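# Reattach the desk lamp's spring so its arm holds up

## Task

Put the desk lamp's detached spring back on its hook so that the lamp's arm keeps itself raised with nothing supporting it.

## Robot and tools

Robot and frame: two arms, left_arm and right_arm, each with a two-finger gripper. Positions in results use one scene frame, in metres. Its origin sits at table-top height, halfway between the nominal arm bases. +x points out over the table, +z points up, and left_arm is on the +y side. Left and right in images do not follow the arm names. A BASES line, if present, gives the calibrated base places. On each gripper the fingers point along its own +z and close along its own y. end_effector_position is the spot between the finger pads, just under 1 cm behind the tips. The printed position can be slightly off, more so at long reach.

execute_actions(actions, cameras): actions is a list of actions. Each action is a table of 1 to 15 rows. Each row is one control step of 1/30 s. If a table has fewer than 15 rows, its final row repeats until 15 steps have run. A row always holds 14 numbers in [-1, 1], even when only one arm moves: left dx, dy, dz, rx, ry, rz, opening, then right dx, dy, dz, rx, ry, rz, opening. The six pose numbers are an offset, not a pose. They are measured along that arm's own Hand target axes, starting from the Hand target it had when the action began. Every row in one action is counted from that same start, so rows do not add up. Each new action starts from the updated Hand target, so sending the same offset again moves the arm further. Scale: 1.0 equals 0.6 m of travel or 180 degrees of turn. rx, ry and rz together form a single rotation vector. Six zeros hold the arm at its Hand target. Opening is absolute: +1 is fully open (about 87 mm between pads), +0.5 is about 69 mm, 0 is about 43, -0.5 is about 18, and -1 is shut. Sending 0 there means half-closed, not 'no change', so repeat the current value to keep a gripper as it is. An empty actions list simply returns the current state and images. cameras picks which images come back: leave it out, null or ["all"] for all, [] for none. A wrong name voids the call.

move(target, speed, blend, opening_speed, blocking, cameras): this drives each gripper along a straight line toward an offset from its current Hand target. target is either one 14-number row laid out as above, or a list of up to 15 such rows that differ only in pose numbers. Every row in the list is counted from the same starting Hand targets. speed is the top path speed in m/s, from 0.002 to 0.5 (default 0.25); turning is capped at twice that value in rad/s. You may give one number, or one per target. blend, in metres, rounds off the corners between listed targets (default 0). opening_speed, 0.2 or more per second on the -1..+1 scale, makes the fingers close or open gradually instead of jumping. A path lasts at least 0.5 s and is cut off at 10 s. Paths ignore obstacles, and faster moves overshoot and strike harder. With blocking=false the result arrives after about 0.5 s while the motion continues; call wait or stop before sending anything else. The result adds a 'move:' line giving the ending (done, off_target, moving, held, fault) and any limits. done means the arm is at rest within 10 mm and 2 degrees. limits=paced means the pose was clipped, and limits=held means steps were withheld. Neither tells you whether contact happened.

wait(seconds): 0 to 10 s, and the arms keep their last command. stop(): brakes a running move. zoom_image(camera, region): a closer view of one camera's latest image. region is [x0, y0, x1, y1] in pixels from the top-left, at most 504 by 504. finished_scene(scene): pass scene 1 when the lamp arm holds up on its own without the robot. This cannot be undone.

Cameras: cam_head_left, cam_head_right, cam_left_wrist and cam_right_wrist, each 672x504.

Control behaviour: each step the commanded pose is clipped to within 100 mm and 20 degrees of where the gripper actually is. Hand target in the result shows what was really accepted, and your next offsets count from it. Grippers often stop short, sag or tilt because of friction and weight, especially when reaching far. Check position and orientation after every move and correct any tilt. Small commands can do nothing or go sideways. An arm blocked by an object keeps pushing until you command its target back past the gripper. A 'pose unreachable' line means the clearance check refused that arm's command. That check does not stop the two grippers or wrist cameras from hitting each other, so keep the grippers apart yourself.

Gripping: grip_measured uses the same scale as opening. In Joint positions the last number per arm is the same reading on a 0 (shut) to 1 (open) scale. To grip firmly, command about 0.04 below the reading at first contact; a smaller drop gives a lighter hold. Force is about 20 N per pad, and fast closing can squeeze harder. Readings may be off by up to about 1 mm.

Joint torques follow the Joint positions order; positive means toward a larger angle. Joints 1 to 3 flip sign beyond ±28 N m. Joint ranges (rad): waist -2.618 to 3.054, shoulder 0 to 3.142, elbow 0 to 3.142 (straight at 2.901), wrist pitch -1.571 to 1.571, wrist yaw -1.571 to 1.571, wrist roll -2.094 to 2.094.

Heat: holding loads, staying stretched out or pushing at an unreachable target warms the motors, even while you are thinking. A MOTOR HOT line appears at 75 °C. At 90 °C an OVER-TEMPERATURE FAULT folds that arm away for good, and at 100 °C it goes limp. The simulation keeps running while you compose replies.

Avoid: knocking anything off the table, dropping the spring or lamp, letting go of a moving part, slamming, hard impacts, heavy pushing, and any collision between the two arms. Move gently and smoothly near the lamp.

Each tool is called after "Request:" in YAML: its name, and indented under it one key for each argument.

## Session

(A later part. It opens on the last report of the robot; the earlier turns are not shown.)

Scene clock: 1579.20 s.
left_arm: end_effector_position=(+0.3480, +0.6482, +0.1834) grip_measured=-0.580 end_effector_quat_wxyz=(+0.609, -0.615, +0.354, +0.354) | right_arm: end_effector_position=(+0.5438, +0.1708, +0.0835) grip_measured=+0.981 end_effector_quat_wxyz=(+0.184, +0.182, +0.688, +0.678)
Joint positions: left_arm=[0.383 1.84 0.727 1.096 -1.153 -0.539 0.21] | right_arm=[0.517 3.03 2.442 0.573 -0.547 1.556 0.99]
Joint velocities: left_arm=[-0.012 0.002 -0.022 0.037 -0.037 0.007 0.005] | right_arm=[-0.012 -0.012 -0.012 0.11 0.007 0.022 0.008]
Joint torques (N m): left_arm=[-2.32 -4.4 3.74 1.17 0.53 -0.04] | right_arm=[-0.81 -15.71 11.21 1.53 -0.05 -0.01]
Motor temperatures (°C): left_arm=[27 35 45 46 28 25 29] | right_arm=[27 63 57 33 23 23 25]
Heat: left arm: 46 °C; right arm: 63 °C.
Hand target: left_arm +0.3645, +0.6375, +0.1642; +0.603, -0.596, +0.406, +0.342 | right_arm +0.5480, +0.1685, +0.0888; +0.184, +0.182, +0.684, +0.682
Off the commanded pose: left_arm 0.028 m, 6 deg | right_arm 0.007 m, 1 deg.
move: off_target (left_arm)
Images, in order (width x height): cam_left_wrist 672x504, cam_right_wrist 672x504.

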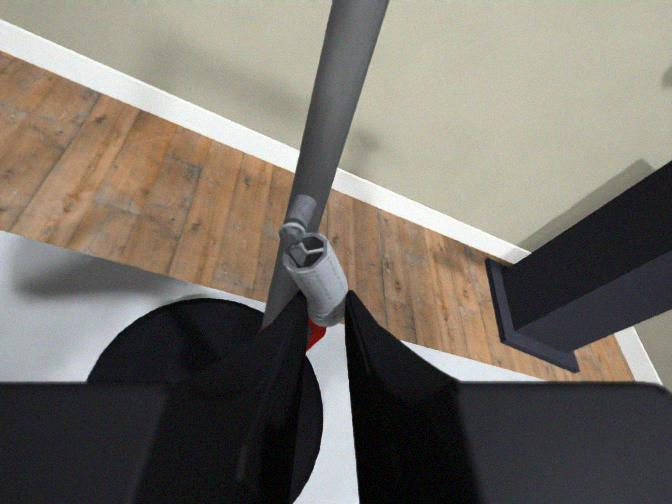

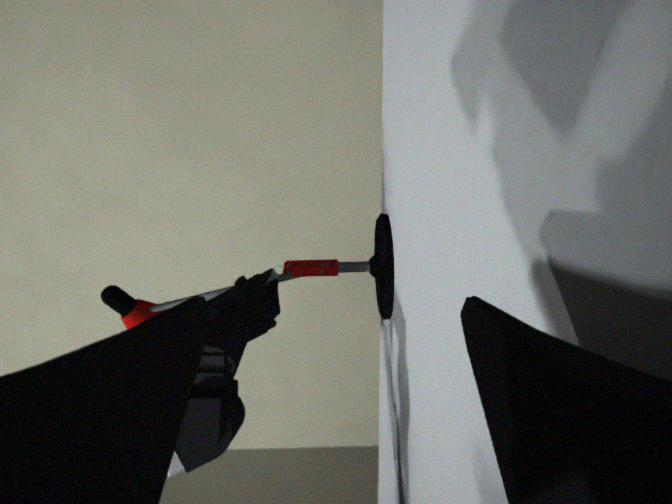

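Request:
move:
  target: [0.0448,0.0317,-0.0185,0,0,0,-0.75,0,0,0,0,0,0,1.0]
  speed: 0.05
  cameras: ["cam_left_wrist","cam_right_wrist"]

Request:
zoom_image:
  camera: "cam_right_wrist"
  region: [250, 242, 313, 289]

Request:
zoom_image:
  camera: "cam_left_wrist"
  region: [200, 200, 400, 400]

Scene clock: 1608.37 s.
left_arm: end_effector_position=(+0.3455, +0.6400, +0.1754) grip_measured=-0.581 end_effector_quat_wxyz=(+0.646, -0.617, +0.311, +0.325) | right_arm: end_effector_position=(+0.5438, +0.1708, +0.0835) grip_measured=+0.981 end_effector_quat_wxyz=(+0.184, +0.182, +0.688, +0.678)
Joint positions: left_arm=[0.365 1.925 0.659 1.378 -1.164 -0.534 0.209] | right_arm=[0.517 3.03 2.442 0.573 -0.547 1.556 0.99]
Joint velocities: left_arm=[-0.002 0.002 0.002 -0.007 0.022 0.007 0.002] | right_arm=[0.012 0.017 0.002 0.051 -0.022 -0.037 -0.018]
Joint torques (N m): left_arm=[-3.1 -3.18 1.89 0.27 0.46 0.1] | right_arm=[-0.81 -15.71 11.21 1.53 -0.05 -0.01]
Motor temperatures (°C): left_arm=[27 34 43 41 28 25 29] | right_arm=[27 66 58 33 23 23 25]
Heat: left arm: 43 °C; right arm: 66 °C.
Hand target: left_arm +0.3579, +0.6252, +0.1321; +0.603, -0.596, +0.406, +0.342 | right_arm +0.5480, +0.1685, +0.0888; +0.184, +0.182, +0.684, +0.682
Off the commanded pose: left_arm 0.047 m, 12 deg | right_arm 0.007 m, 1 deg.
move: off_target (left_arm)
Images, in order (width x height): cam_left_wrist 672x504, cam_right_wrist 672x504.

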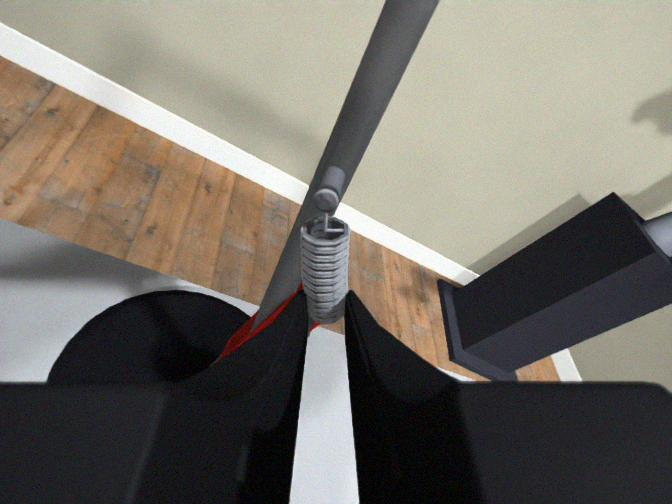

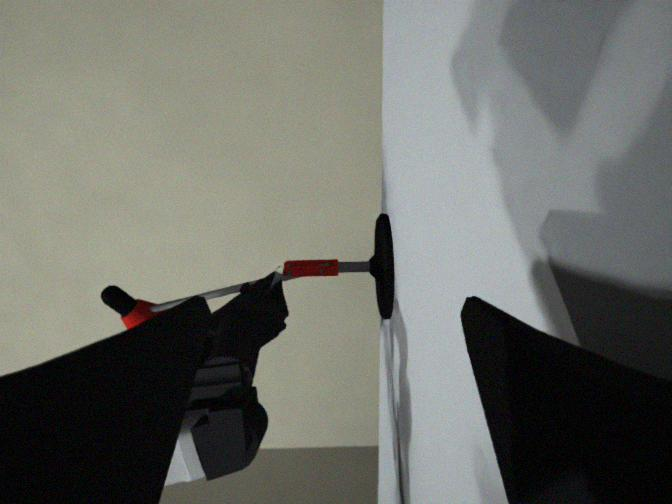

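Scaled by 8.000 from the camera's 672x504 image, which has a finer 960x720 frame.

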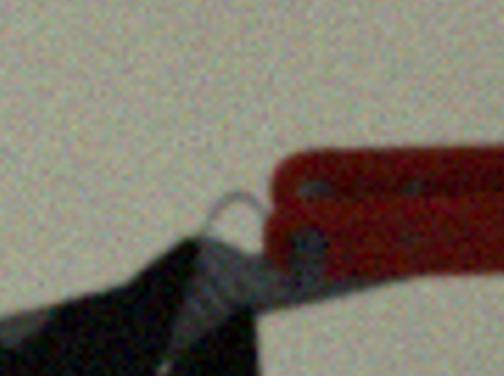

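Scaled by 2.520 from the camera's 672x504 image, which has a finer 960x720 frame.

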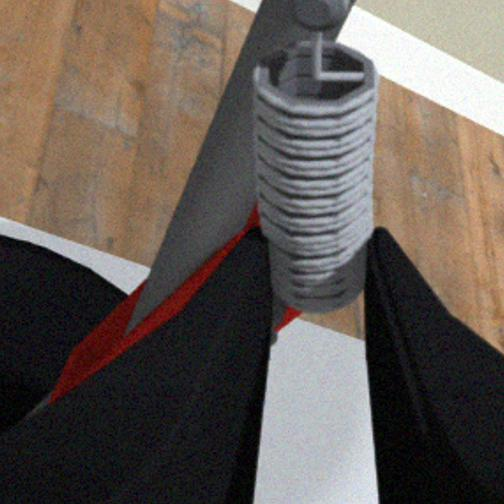

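Request:
move:
  target: [0.0428,0.0263,0.0005,-0.0135,0.0285,0.0172,-0.75,0,0,0,0,0,0,1.0]
  speed: 0.05
  cameras: ["cam_left_wrist","cam_right_wrist"]

Request:
zoom_image:
  camera: "cam_right_wrist"
  region: [250, 242, 313, 289]

Request:
zoom_image:
  camera: "cam_left_wrist"
  region: [220, 180, 420, 380]

Scene clock: 1639.17 s.
left_arm: end_effector_position=(+0.3412, +0.6384, +0.1658) grip_measured=-0.582 end_effector_quat_wxyz=(+0.641, -0.630, +0.303, +0.316) | right_arm: end_effector_position=(+0.5438, +0.1708, +0.0835) grip_measured=+0.981 end_effector_quat_wxyz=(+0.184, +0.182, +0.688, +0.678)
Joint positions: left_arm=[0.365 1.925 0.642 1.339 -1.178 -0.612 0.209] | right_arm=[0.517 3.03 2.442 0.573 -0.547 1.556 0.99]
Joint velocities: left_arm=[-0.012 -0.002 0.022 -0.022 -0.051 -0.081 -0.008] | right_arm=[-0.017 0.002 -0.002 -0.007 0.007 -0.022 -0.013]
Joint torques (N m): left_arm=[-2.54 -2.4 1.52 -0.56 0.72 0.01] | right_arm=[-0.8 -15.71 11.17 1.53 -0.05 -0.01]
Motor temperatures (°C): left_arm=[28 33 41 37 28 25 29] | right_arm=[27 68 59 33 23 23 25]
Heat: left arm: 41 °C; right arm: 68 °C.
Hand target: left_arm +0.3546, +0.6244, +0.1019; +0.561, -0.613, +0.441, +0.339 | right_arm +0.5480, +0.1685, +0.0888; +0.184, +0.182, +0.684, +0.682
Off the commanded pose: left_arm 0.067 m, 19 deg | right_arm 0.007 m, 1 deg.
move: off_target (left_arm)
Images, in order (width x height): cam_left_wrist 672x504, cam_right_wrist 672x504.

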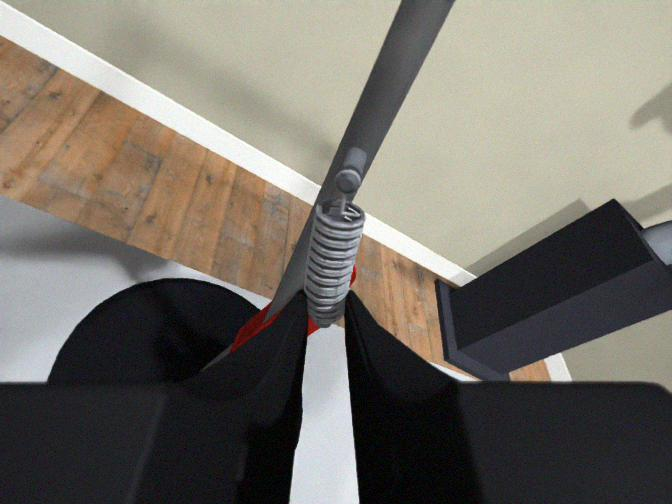

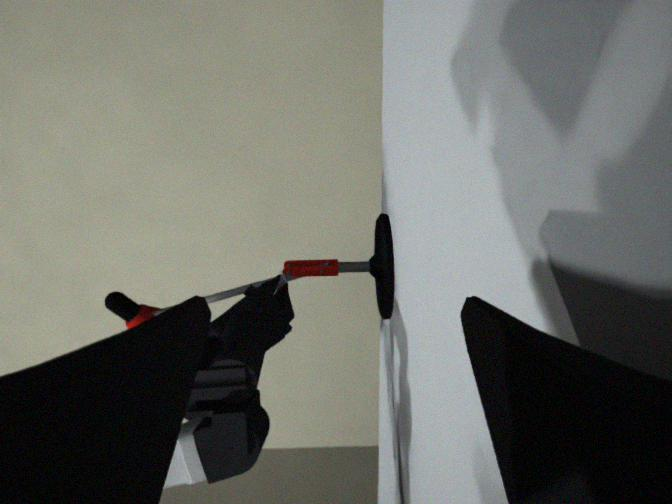

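Scaled by 8.000 from the camera's 672x504 image, which has a finer 960x720 frame.

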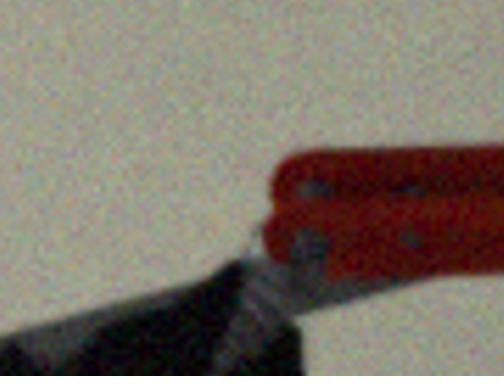

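Scaled by 2.520 from the camera's 672x504 image, which has a finer 960x720 frame.

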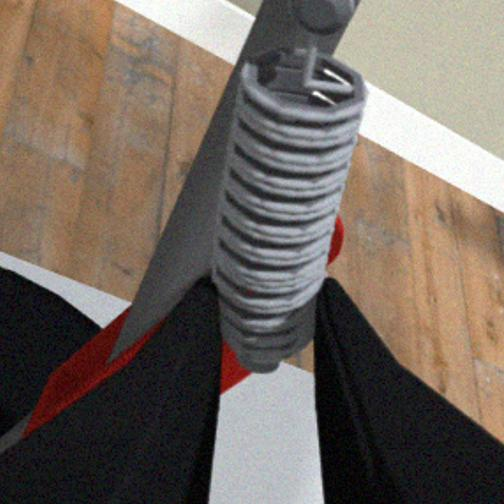

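Request:
zoom_image:
  camera: "cam_right_wrist"
  region: [274, 260, 301, 280]

Request:
zoom_image:
  camera: "cam_left_wrist"
  region: [290, 260, 370, 340]

Scaled by 18.667 from the camera's 672x504 image, which has a finer 960x720 frame.

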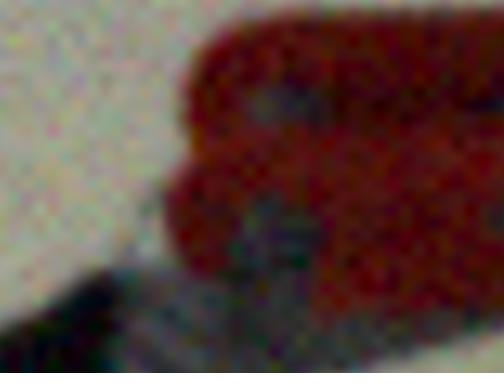

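Scaled by 6.300 from the camera's 672x504 image, which has a finer 960x720 frame.

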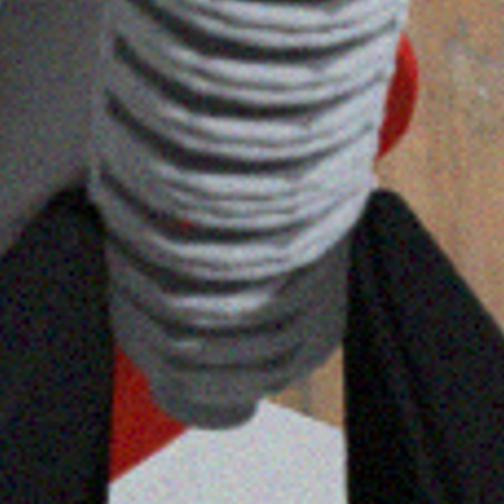

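Request:
move:
  target: [0.029,0.0072,0.0057,0,0,0,-0.75,0,0,0,0,0,0,1.0]
  speed: 0.05
  cameras: ["cam_left_wrist","cam_right_wrist"]

Request:
zoom_image:
  camera: "cam_right_wrist"
  region: [270, 255, 306, 282]

Request:
zoom_image:
  camera: "cam_left_wrist"
  region: [220, 180, 420, 380]

Scene clock: 1668.90 s.
left_arm: end_effector_position=(+0.3238, +0.6269, +0.0727) grip_measured=-0.586 end_effector_quat_wxyz=(-0.528, +0.617, -0.427, -0.397) | right_arm: end_effector_position=(+0.5438, +0.1708, +0.0835) grip_measured=+0.981 end_effector_quat_wxyz=(+0.184, +0.182, +0.688, +0.678)
Joint positions: left_arm=[0.352 2.065 0.644 1.065 -1.198 -0.655 0.207] | right_arm=[0.517 3.03 2.442 0.573 -0.547 1.556 0.99]
Joint velocities: left_arm=[-0.002 -0.002 -0.007 0.022 -0.007 -0.037 -0.002] | right_arm=[-0.002 -0.002 -0.012 -0.066 0.022 0.022 0.008]
Joint torques (N m): left_arm=[-1.17 -8.81 5.41 1.47 0.77 -0.27] | right_arm=[-0.83 -15.71 11.19 1.53 -0.05 0]
Motor temperatures (°C): left_arm=[28 32 40 35 28 25 29] | right_arm=[27 70 60 34 23 23 25]
Heat: left arm: 40 °C; right arm: 70 °C.
Hand target: left_arm +0.3570, +0.6252, +0.0833; -0.561, +0.614, -0.441, -0.339 | right_arm +0.5480, +0.1685, +0.0888; +0.184, +0.182, +0.684, +0.682
Off the commanded pose: left_arm 0.036 m, 8 deg | right_arm 0.007 m, 1 deg.
move: off_target (left_arm); limits=paced
Images, in order (width x height): cam_left_wrist 672x504, cam_right_wrist 672x504.

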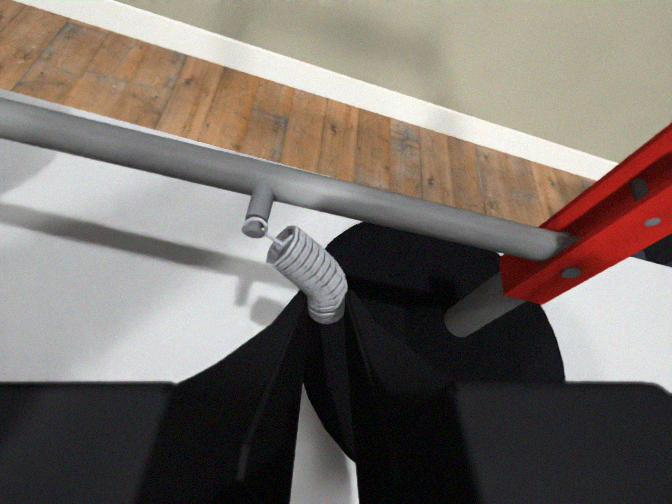

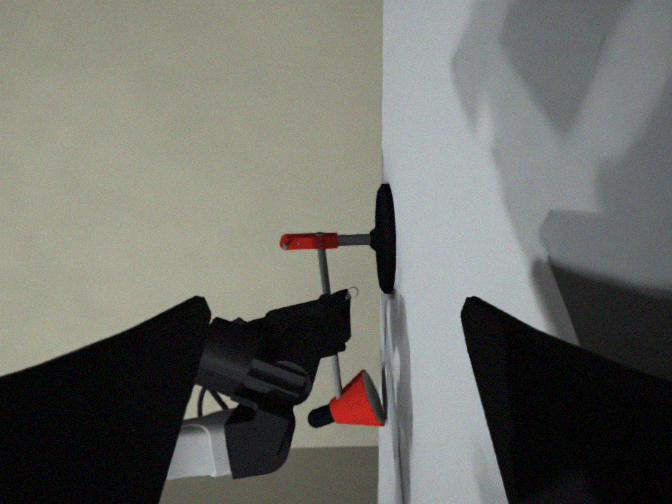

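Scaled by 14.000 from the camera's 672x504 image, which has a finer 960x720 frame.

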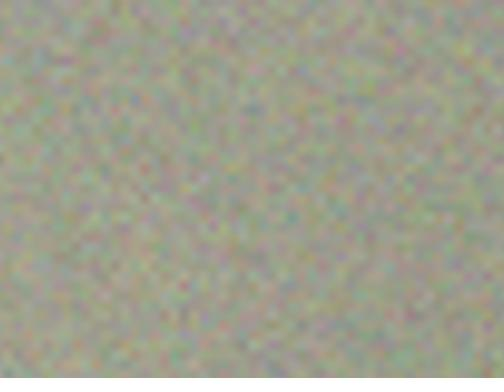

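Scaled by 2.520 from the camera's 672x504 image, which has a finer 960x720 frame.

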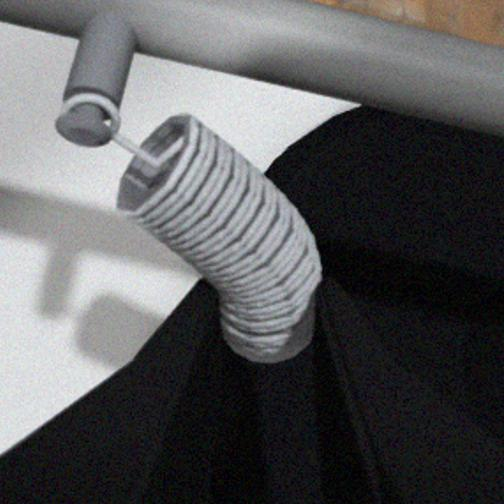

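Request:
wait:
  seconds: 0.1

Scene clock: 1677.63 s.
left_arm: end_effector_position=(+0.3239, +0.6269, +0.0727) grip_measured=-0.586 end_effector_quat_wxyz=(-0.528, +0.617, -0.427, -0.397) | right_arm: end_effector_position=(+0.5438, +0.1708, +0.0835) grip_measured=+0.981 end_effector_quat_wxyz=(+0.184, +0.182, +0.688, +0.678)
Joint positions: left_arm=[0.352 2.065 0.645 1.064 -1.198 -0.656 0.207] | right_arm=[0.517 3.03 2.442 0.573 -0.547 1.556 0.99]
Joint velocities: left_arm=[-0.002 -0.007 -0.002 -0.022 -0.022 0.022 0.002] | right_arm=[-0.007 -0.007 -0.002 0.022 -0.066 -0.066 0.013]
Joint torques (N m): left_arm=[-1.16 -8.8 5.37 1.49 0.78 -0.27] | right_arm=[-0.79 -15.69 11.19 1.53 -0.05 -0.01]
Motor temperatures (°C): left_arm=[28 35 41 36 29 25 29] | right_arm=[27 70 60 34 23 23 25]
Heat: left arm: 41 °C; right arm: 70 °C.
Hand target: left_arm +0.3570, +0.6252, +0.0833; -0.561, +0.614, -0.441, -0.339 | right_arm +0.5480, +0.1685, +0.0888; +0.184, +0.182, +0.684, +0.682
Tool commands: left_gripper/opening=-0.75 right_gripper/opening=+1.0
Off the commanded pose: left_arm 0.035 m, 8 deg | right_arm 0.007 m, 1 deg.
wait: 0.10 s; at rest from the start

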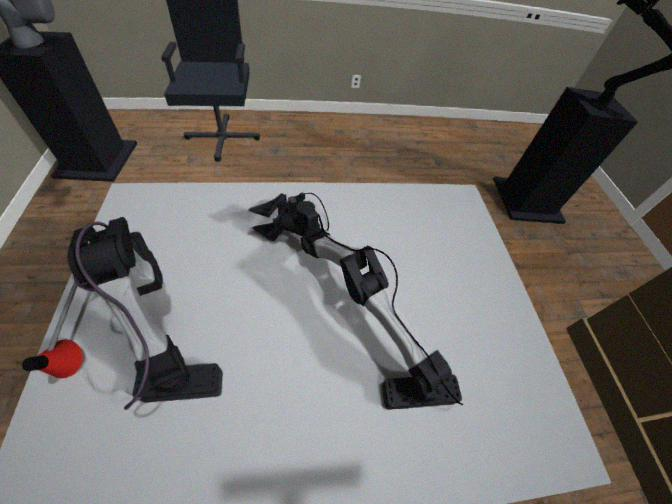

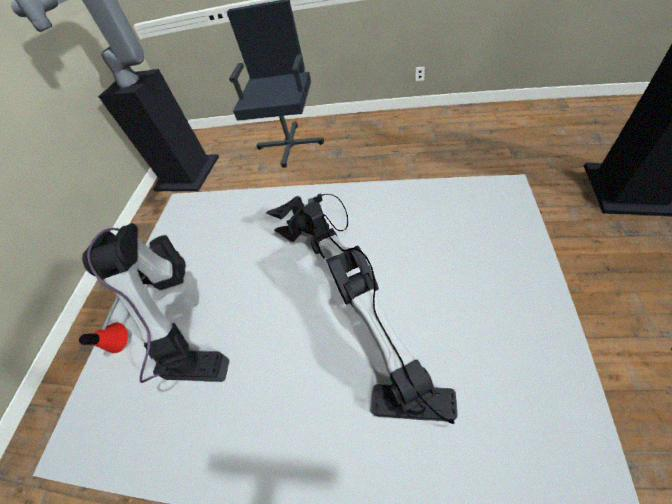

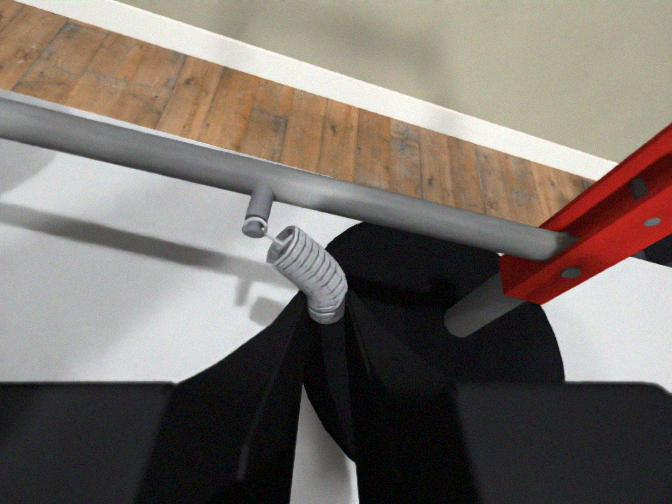

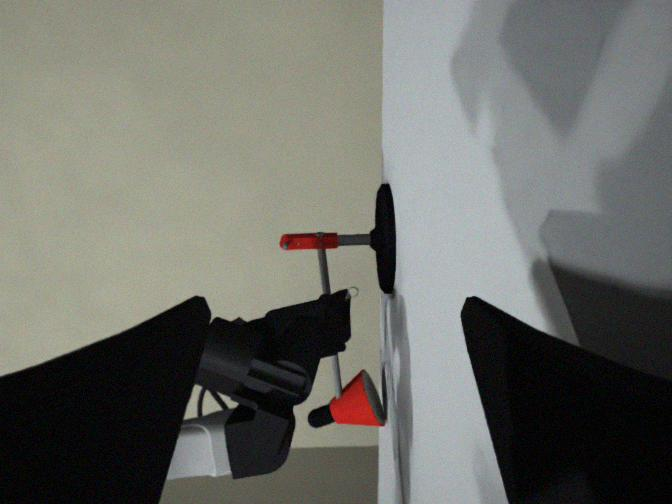

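Request:
move:
  target: [-0.0948,0.0293,-0.0215,0.0137,-0.0475,-0.178,-0.75,0.005,-0.015,-0.0712,0,-0.0406,0,1.0]
  speed: 0.08

Request:
zoom_image:
  camera: "cam_right_wrist"
  region: [230, 180, 430, 380]

Request:
zoom_image:
  camera: "cam_left_wrist"
  region: [200, 180, 400, 380]

Scene clock: 1776.70 s.
left_arm: end_effector_position=(+0.3173, +0.6184, +0.1098) grip_measured=-0.585 end_effector_quat_wxyz=(+0.654, -0.672, +0.260, +0.229) | right_arm: end_effector_position=(+0.5198, +0.1381, +0.0730) grip_measured=+0.981 end_effector_quat_wxyz=(+0.226, +0.217, +0.671, +0.672)
Joint positions: left_arm=[0.362 2.044 0.463 1.49 -1.136 -0.948 0.207] | right_arm=[0.514 2.819 1.916 0.908 -0.437 1.561 0.99]
Joint velocities: left_arm=[0.002 0.002 -0.007 -0.051 -0.007 -0.095 0.017] | right_arm=[-0.012 -0.002 -0.002 0.022 0.081 -0.007 0.003]
Joint torques (N m): left_arm=[0.49 -7.91 2.63 2.18 -0.15 -0.11] | right_arm=[-1.01 -18.37 5.01 1.5 0.09 -0.05]
Motor temperatures (°C): left_arm=[27 44 41 35 29 25 29] | right_arm=[27 77 61 34 23 23 25]
Heat: left arm: 44 °C; right arm: 77 °C. Fold the right arm in close to its base, or ease its load, before you think long.
Hand target: left_arm +0.3185, +0.6215, +0.1319; +0.678, -0.671, +0.220, +0.206 | right_arm +0.5233, +0.1322, +0.0801; +0.227, +0.225, +0.671, +0.669
Off the commanded pose: left_arm 0.021 m, 6 deg | right_arm 0.010 m, 1 deg.
MOTOR HOT: joint 2 (shoulder) of the right arm reports 77 °C; the controller's stop level is 90 °C. To cool a motor, set the load down, stop pushing, or move to a pose that needs little force.
move: off_target (left_arm)

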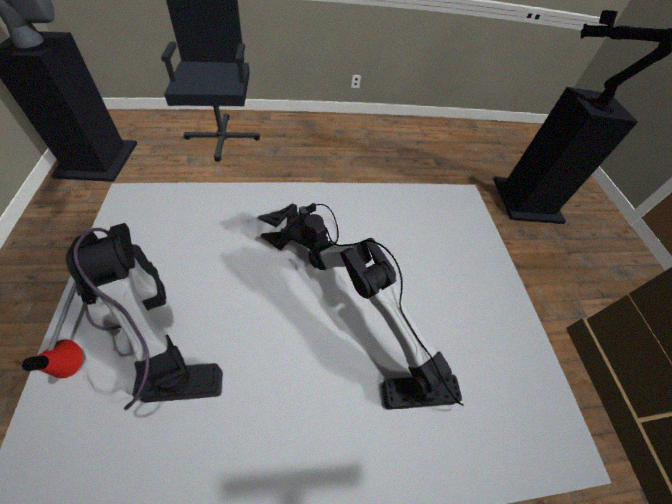

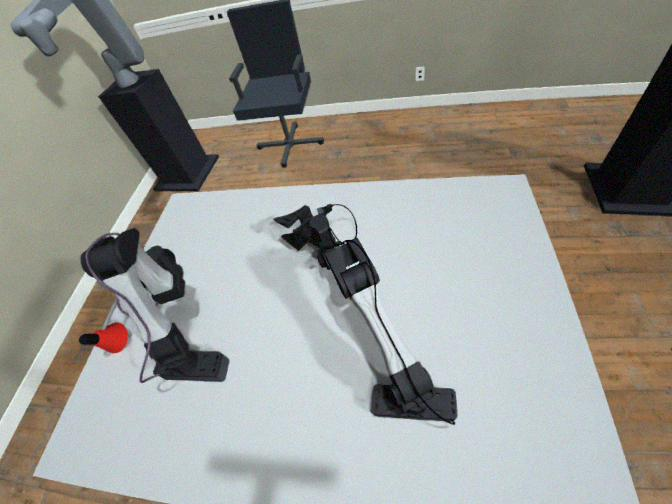

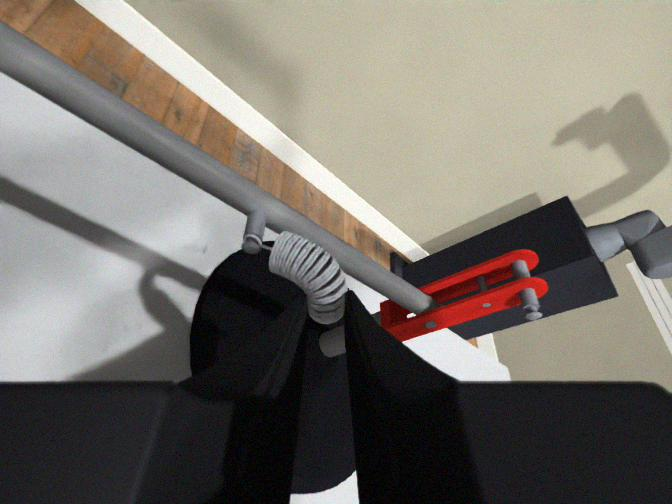

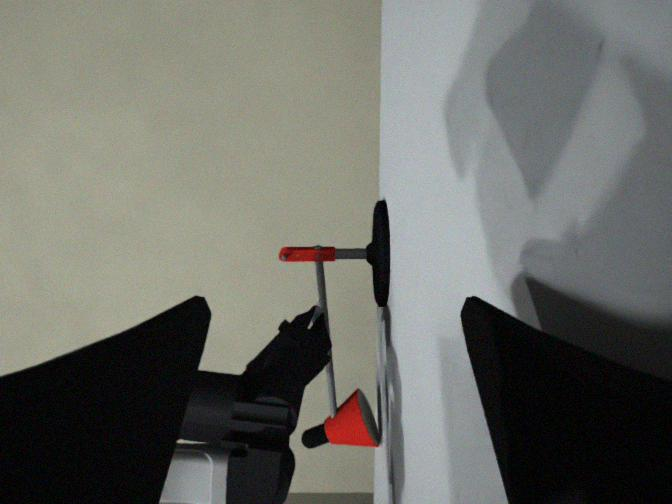

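Scaled by 2.520 from the camera's 672x504 image, which has a finer 960x720 frame.

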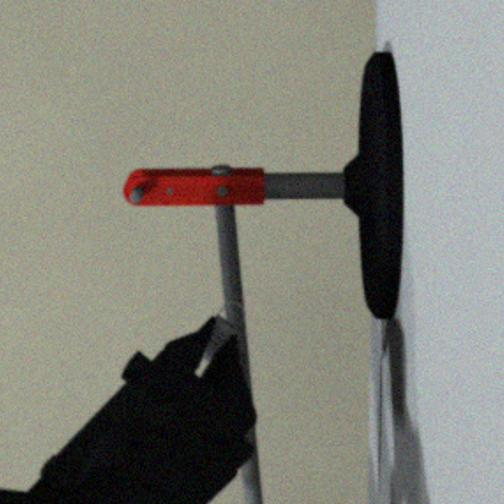

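Scaled by 2.520 from the camera's 672x504 image, which has a finer 960x720 frame.

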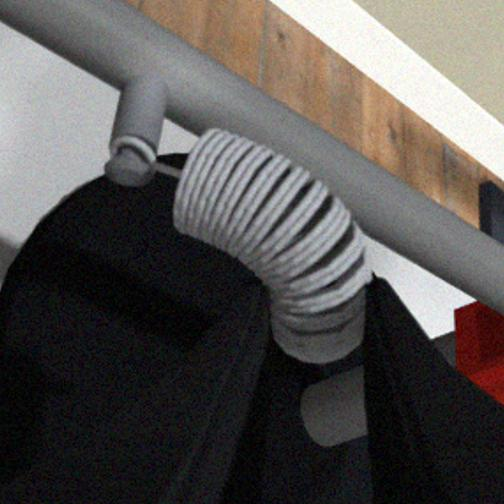

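Request:
move:
  target: [0,0,0,0,0,0,-0.75,0.1863,0.1333,-0.4145,0,0,0,1.0]
  speed: 0.25
  cameras: ["cam_left_wrist","cam_right_wrist"]

Scene clock: 1782.97 s.
left_arm: end_effector_position=(+0.3172, +0.6184, +0.1100) grip_measured=-0.585 end_effector_quat_wxyz=(+0.655, -0.673, +0.258, +0.228) | right_arm: end_effector_position=(+0.2846, +0.0028, +0.1519) grip_measured=+0.981 end_effector_quat_wxyz=(+0.221, +0.230, +0.679, +0.661)
Joint positions: left_arm=[0.362 2.044 0.462 1.492 -1.137 -0.952 0.207] | right_arm=[0.495 1.896 0.46 1.403 -0.443 1.561 0.99]
Joint velocities: left_arm=[-0.012 0.002 -0.012 0.022 -0.066 0.066 0.002] | right_arm=[0.027 0.007 -0.007 0.022 -0.037 -0.037 -0.024]
Joint torques (N m): left_arm=[0.5 -7.86 2.67 2.19 -0.15 -0.09] | right_arm=[-0.88 -9.31 3.7 1.84 -0.03 -0.06]
Motor temperatures (°C): left_arm=[27 44 41 36 29 25 29] | right_arm=[27 78 59 34 23 23 25]
Heat: left arm: 44 °C; right arm: 78 °C. Fold the right arm in close to its base, or ease its load, before you think long.
Hand target: left_arm +0.3185, +0.6215, +0.1320; +0.678, -0.671, +0.219, +0.206 | right_arm +0.2839, -0.0004, +0.1614; +0.227, +0.225, +0.671, +0.669
Off the commanded pose: left_arm 0.022 m, 6 deg | right_arm 0.008 m, 2 deg.
MOTOR HOT: still on. Joint 2 (shoulder) of the right arm reports 78 °C.
move: off_target (left_arm)
Images, in order (width x height): cam_left_wrist 672x504, cam_right_wrist 672x504.

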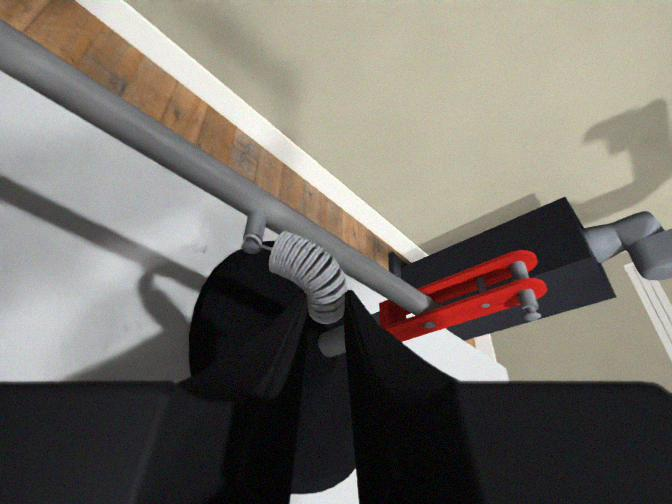

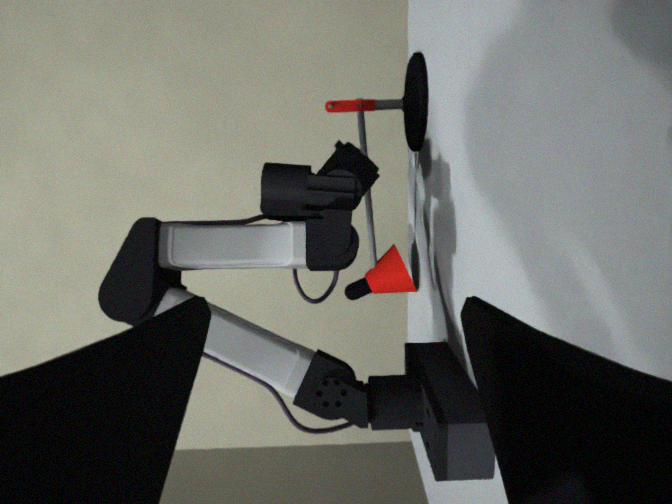

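Request:
move:
  target: [-0.0368,-0.0963,-0.0008,0,0,0,-0.75,0,0,0,0,0,0,1.0]
  speed: 0.06
  cameras: ["cam_left_wrist","cam_right_wrist"]

Request:
zoom_image:
  camera: "cam_left_wrist"
  region: [200, 180, 400, 380]

Scene clock: 1818.50 s.
left_arm: end_effector_position=(+0.3291, +0.6219, +0.1777) grip_measured=-0.750 end_effector_quat_wxyz=(+0.668, -0.672, +0.231, +0.221) | right_arm: end_effector_position=(+0.2845, +0.0029, +0.1519) grip_measured=+0.981 end_effector_quat_wxyz=(+0.221, +0.230, +0.680, +0.661)
Joint positions: left_arm=[0.349 1.781 0.54 1.214 -1.174 -0.945 0.125] | right_arm=[0.495 1.896 0.46 1.403 -0.443 1.561 0.99]
Joint velocities: left_arm=[-0.002 -0.007 0.007 -0.037 -0.037 0.022 0.002] | right_arm=[0.002 -0.012 -0.012 0.007 -0.022 -0.007 -0.018]
Joint torques (N m): left_arm=[-0.54 -7.56 5.3 1.43 0 -0.08] | right_arm=[-0.94 -9.32 3.69 1.83 -0.05 -0.06]
Motor temperatures (°C): left_arm=[27 43 40 39 28 25 29] | right_arm=[27 70 51 36 23 23 25]
Heat: left arm: 43 °C; right arm: 70 °C.
Hand target: left_arm +0.3351, +0.6208, +0.1923; +0.678, -0.671, +0.219, +0.206 | right_arm +0.2839, -0.0004, +0.1614; +0.227, +0.225, +0.671, +0.669
Off the commanded pose: left_arm 0.015 m, 2 deg | right_arm 0.010 m, 2 deg.
MOTOR HOT: cleared for the motors of the right arm.
move: off_target (left_arm)
Images, in order (width x height): cam_left_wrist 672x504, cam_right_wrist 672x504.

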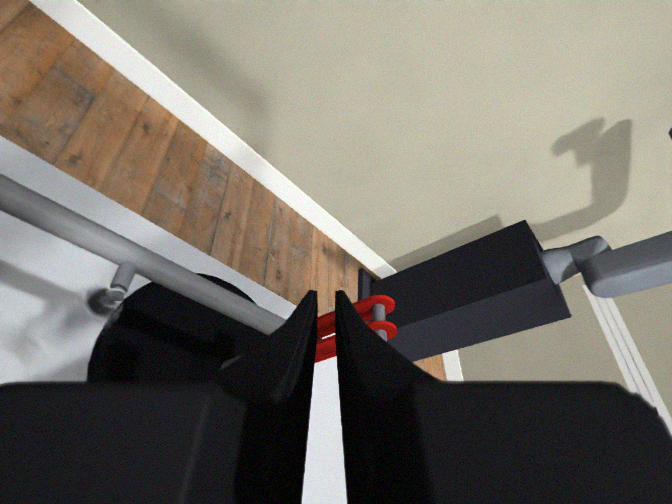

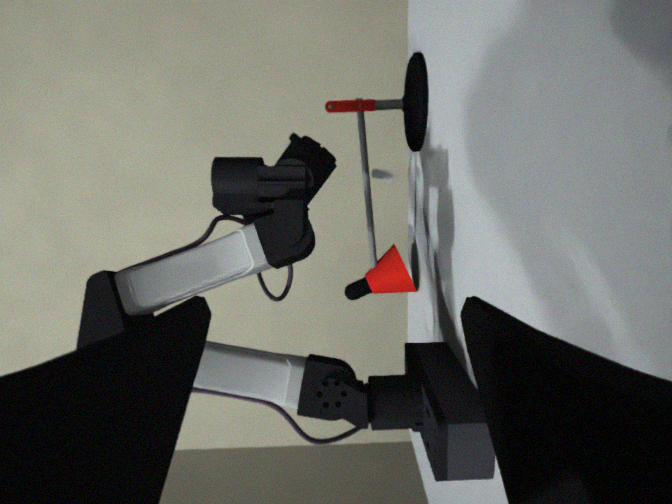

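Scaled by 2.520 from the camera's 672x504 image, which has a finer 960x720 frame.

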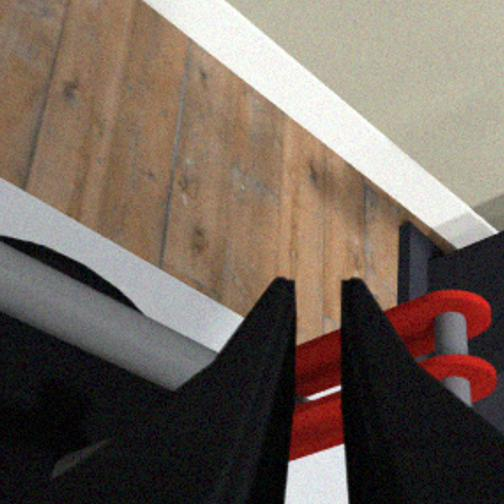

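Request:
zoom_image:
  camera: "cam_left_wrist"
  region: [50, 220, 200, 370]

Request:
zoom_image:
  camera: "cam_right_wrist"
  region: [310, 40, 460, 190]

Scaled by 3.360 from the camera's 672x504 image, which has a finer 960x720 frame.

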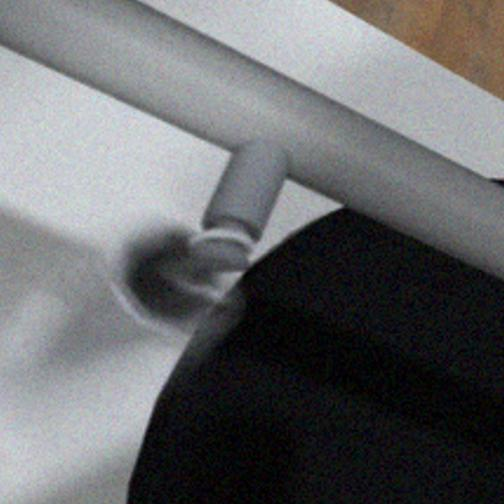

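Scaled by 3.360 from the camera's 672x504 image, which has a finer 960x720 frame.

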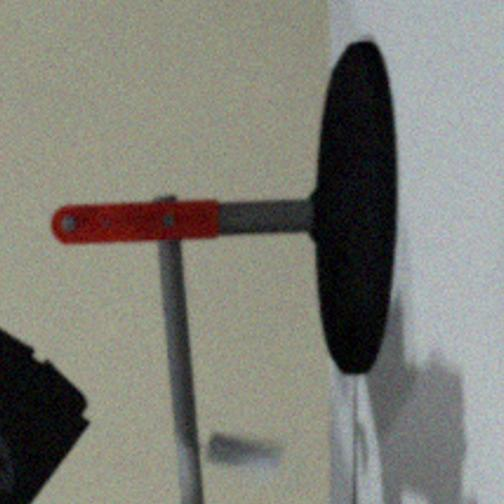

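Request:
move:
  target: [0.124,0.0692,-0.1677,-0.0279,0.0389,0.3046,0.4,0,0,0,0,0,0,1.0]
  speed: 0.15
  opening_speed: 1.5

Request:
zoom_image:
  camera: "cam_right_wrist"
  region: [310, 40, 460, 190]

Scene clock: 1885.70 s.
left_arm: end_effector_position=(+0.3635, +0.5203, +0.1084) grip_measured=+0.400 end_effector_quat_wxyz=(-0.456, +0.537, -0.537, -0.464) | right_arm: end_effector_position=(+0.2845, +0.0029, +0.1519) grip_measured=+0.981 end_effector_quat_wxyz=(+0.221, +0.230, +0.680, +0.661)
Joint positions: left_arm=[0.003 1.969 1.065 -0.467 -1.414 -1.358 0.7] | right_arm=[0.495 1.896 0.46 1.403 -0.443 1.561 0.99]
Joint velocities: left_arm=[0.012 -0.012 0.002 -0.11 -0.007 0.022 -0.001] | right_arm=[-0.022 0.002 0.007 -0.007 -0.051 -0.081 0.008]
Joint torques (N m): left_arm=[-0.28 -6.54 6.11 0.48 -0.48 -0.16] | right_arm=[-0.92 -9.31 3.69 1.84 -0.05 -0.06]
Motor temperatures (°C): left_arm=[27 43 41 33 28 25 28] | right_arm=[27 63 46 37 23 23 25]
Heat: left arm: 43 °C; right arm: 63 °C.
Hand target: left_arm +0.3692, +0.5188, +0.1101; -0.457, +0.541, -0.534, -0.462 | right_arm +0.2839, -0.0004, +0.1614; +0.227, +0.225, +0.671, +0.669
Off the commanded pose: left_arm 0.009 m, 1 deg | right_arm 0.010 m, 2 deg.
move: done

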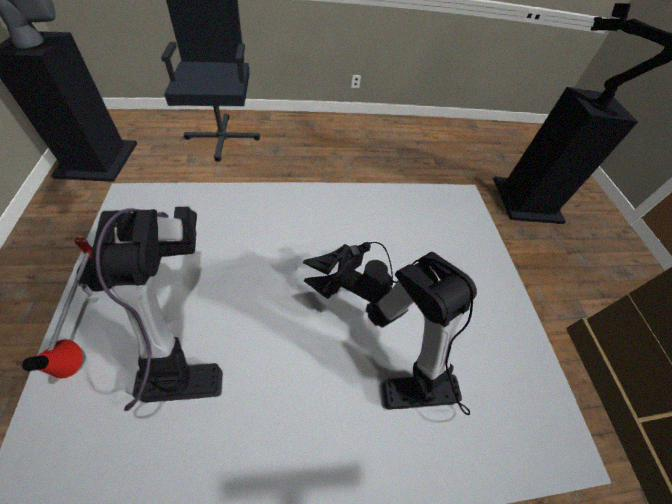

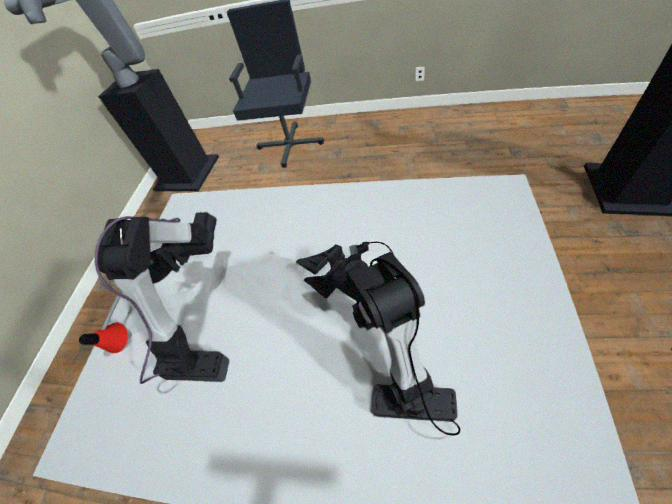

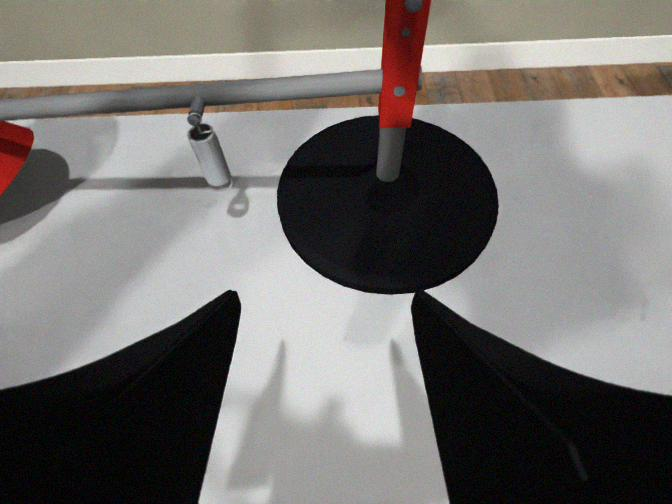

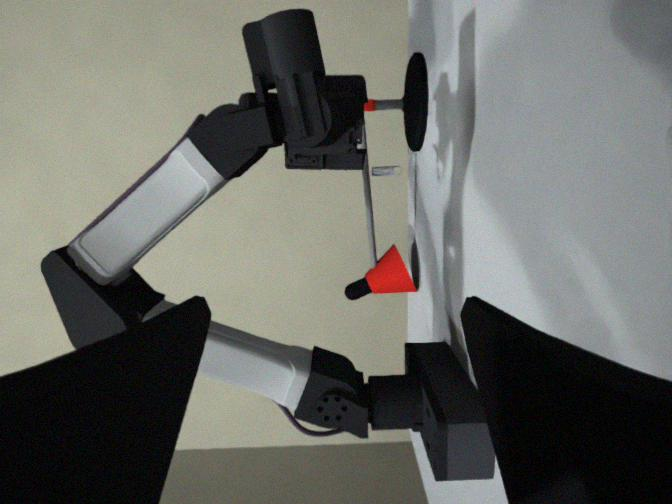

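Scaled by 3.360 from the camera's 672x504 image, which has a finer 960x720 frame.

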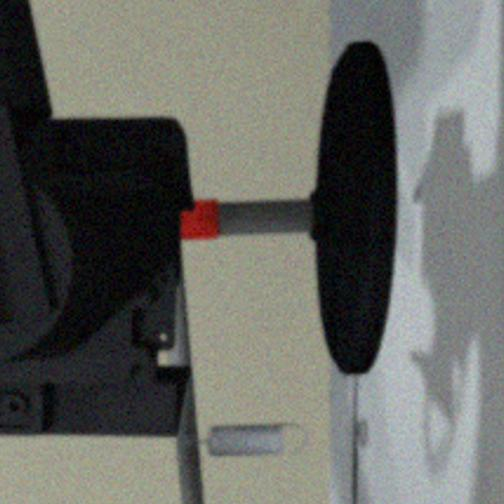

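Request:
move:
  target: [0.0557,-0.0567,0.0805,0,0,0,0.4,0,0,0,0,0,0,1.0]
  speed: 0.12
  cameras: ["cam_left_wrist","cam_right_wrist"]

Scene clock: 1898.43 s.
left_arm: end_effector_position=(+0.4005, +0.5605, +0.0646) grip_measured=+0.400 end_effector_quat_wxyz=(-0.452, +0.533, -0.541, -0.468) | right_arm: end_effector_position=(+0.2845, +0.0029, +0.1519) grip_measured=+0.981 end_effector_quat_wxyz=(+0.221, +0.230, +0.680, +0.661)
Joint positions: left_arm=[0.106 2.156 1.048 0.248 -1.368 -0.826 0.7] | right_arm=[0.495 1.896 0.46 1.403 -0.443 1.561 0.99]
Joint velocities: left_arm=[-0.012 -0.002 0.002 -0.007 -0.007 0.11 -0.012] | right_arm=[-0.007 -0.007 -0.002 0.037 -0.022 0.022 0.013]
Joint torques (N m): left_arm=[0.65 -9.28 3.99 1.37 -0.34 -0.04] | right_arm=[-0.91 -9.28 3.7 1.84 -0.05 -0.07]
Motor temperatures (°C): left_arm=[27 42 41 32 28 25 28] | right_arm=[27 63 46 37 23 23 25]
Heat: left arm: 42 °C; right arm: 63 °C.
Hand target: left_arm +0.4025, +0.5629, +0.0701; -0.460, +0.538, -0.534, -0.462 | right_arm +0.2839, -0.0004, +0.1614; +0.227, +0.225, +0.671, +0.669
Off the commanded pose: left_arm 0.006 m, 1 deg | right_arm 0.010 m, 2 deg.
move: done
Images, in order (width x height): cam_left_wrist 672x504, cam_right_wrist 672x504.

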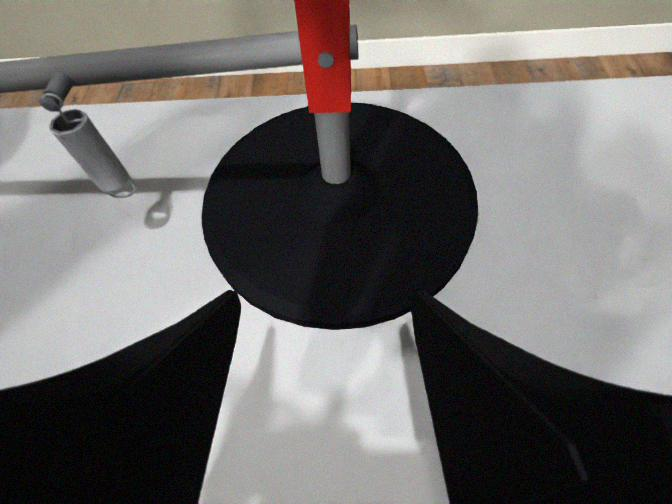

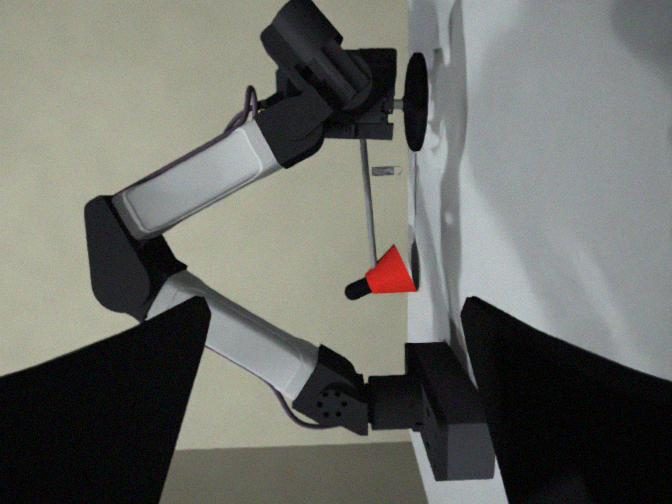

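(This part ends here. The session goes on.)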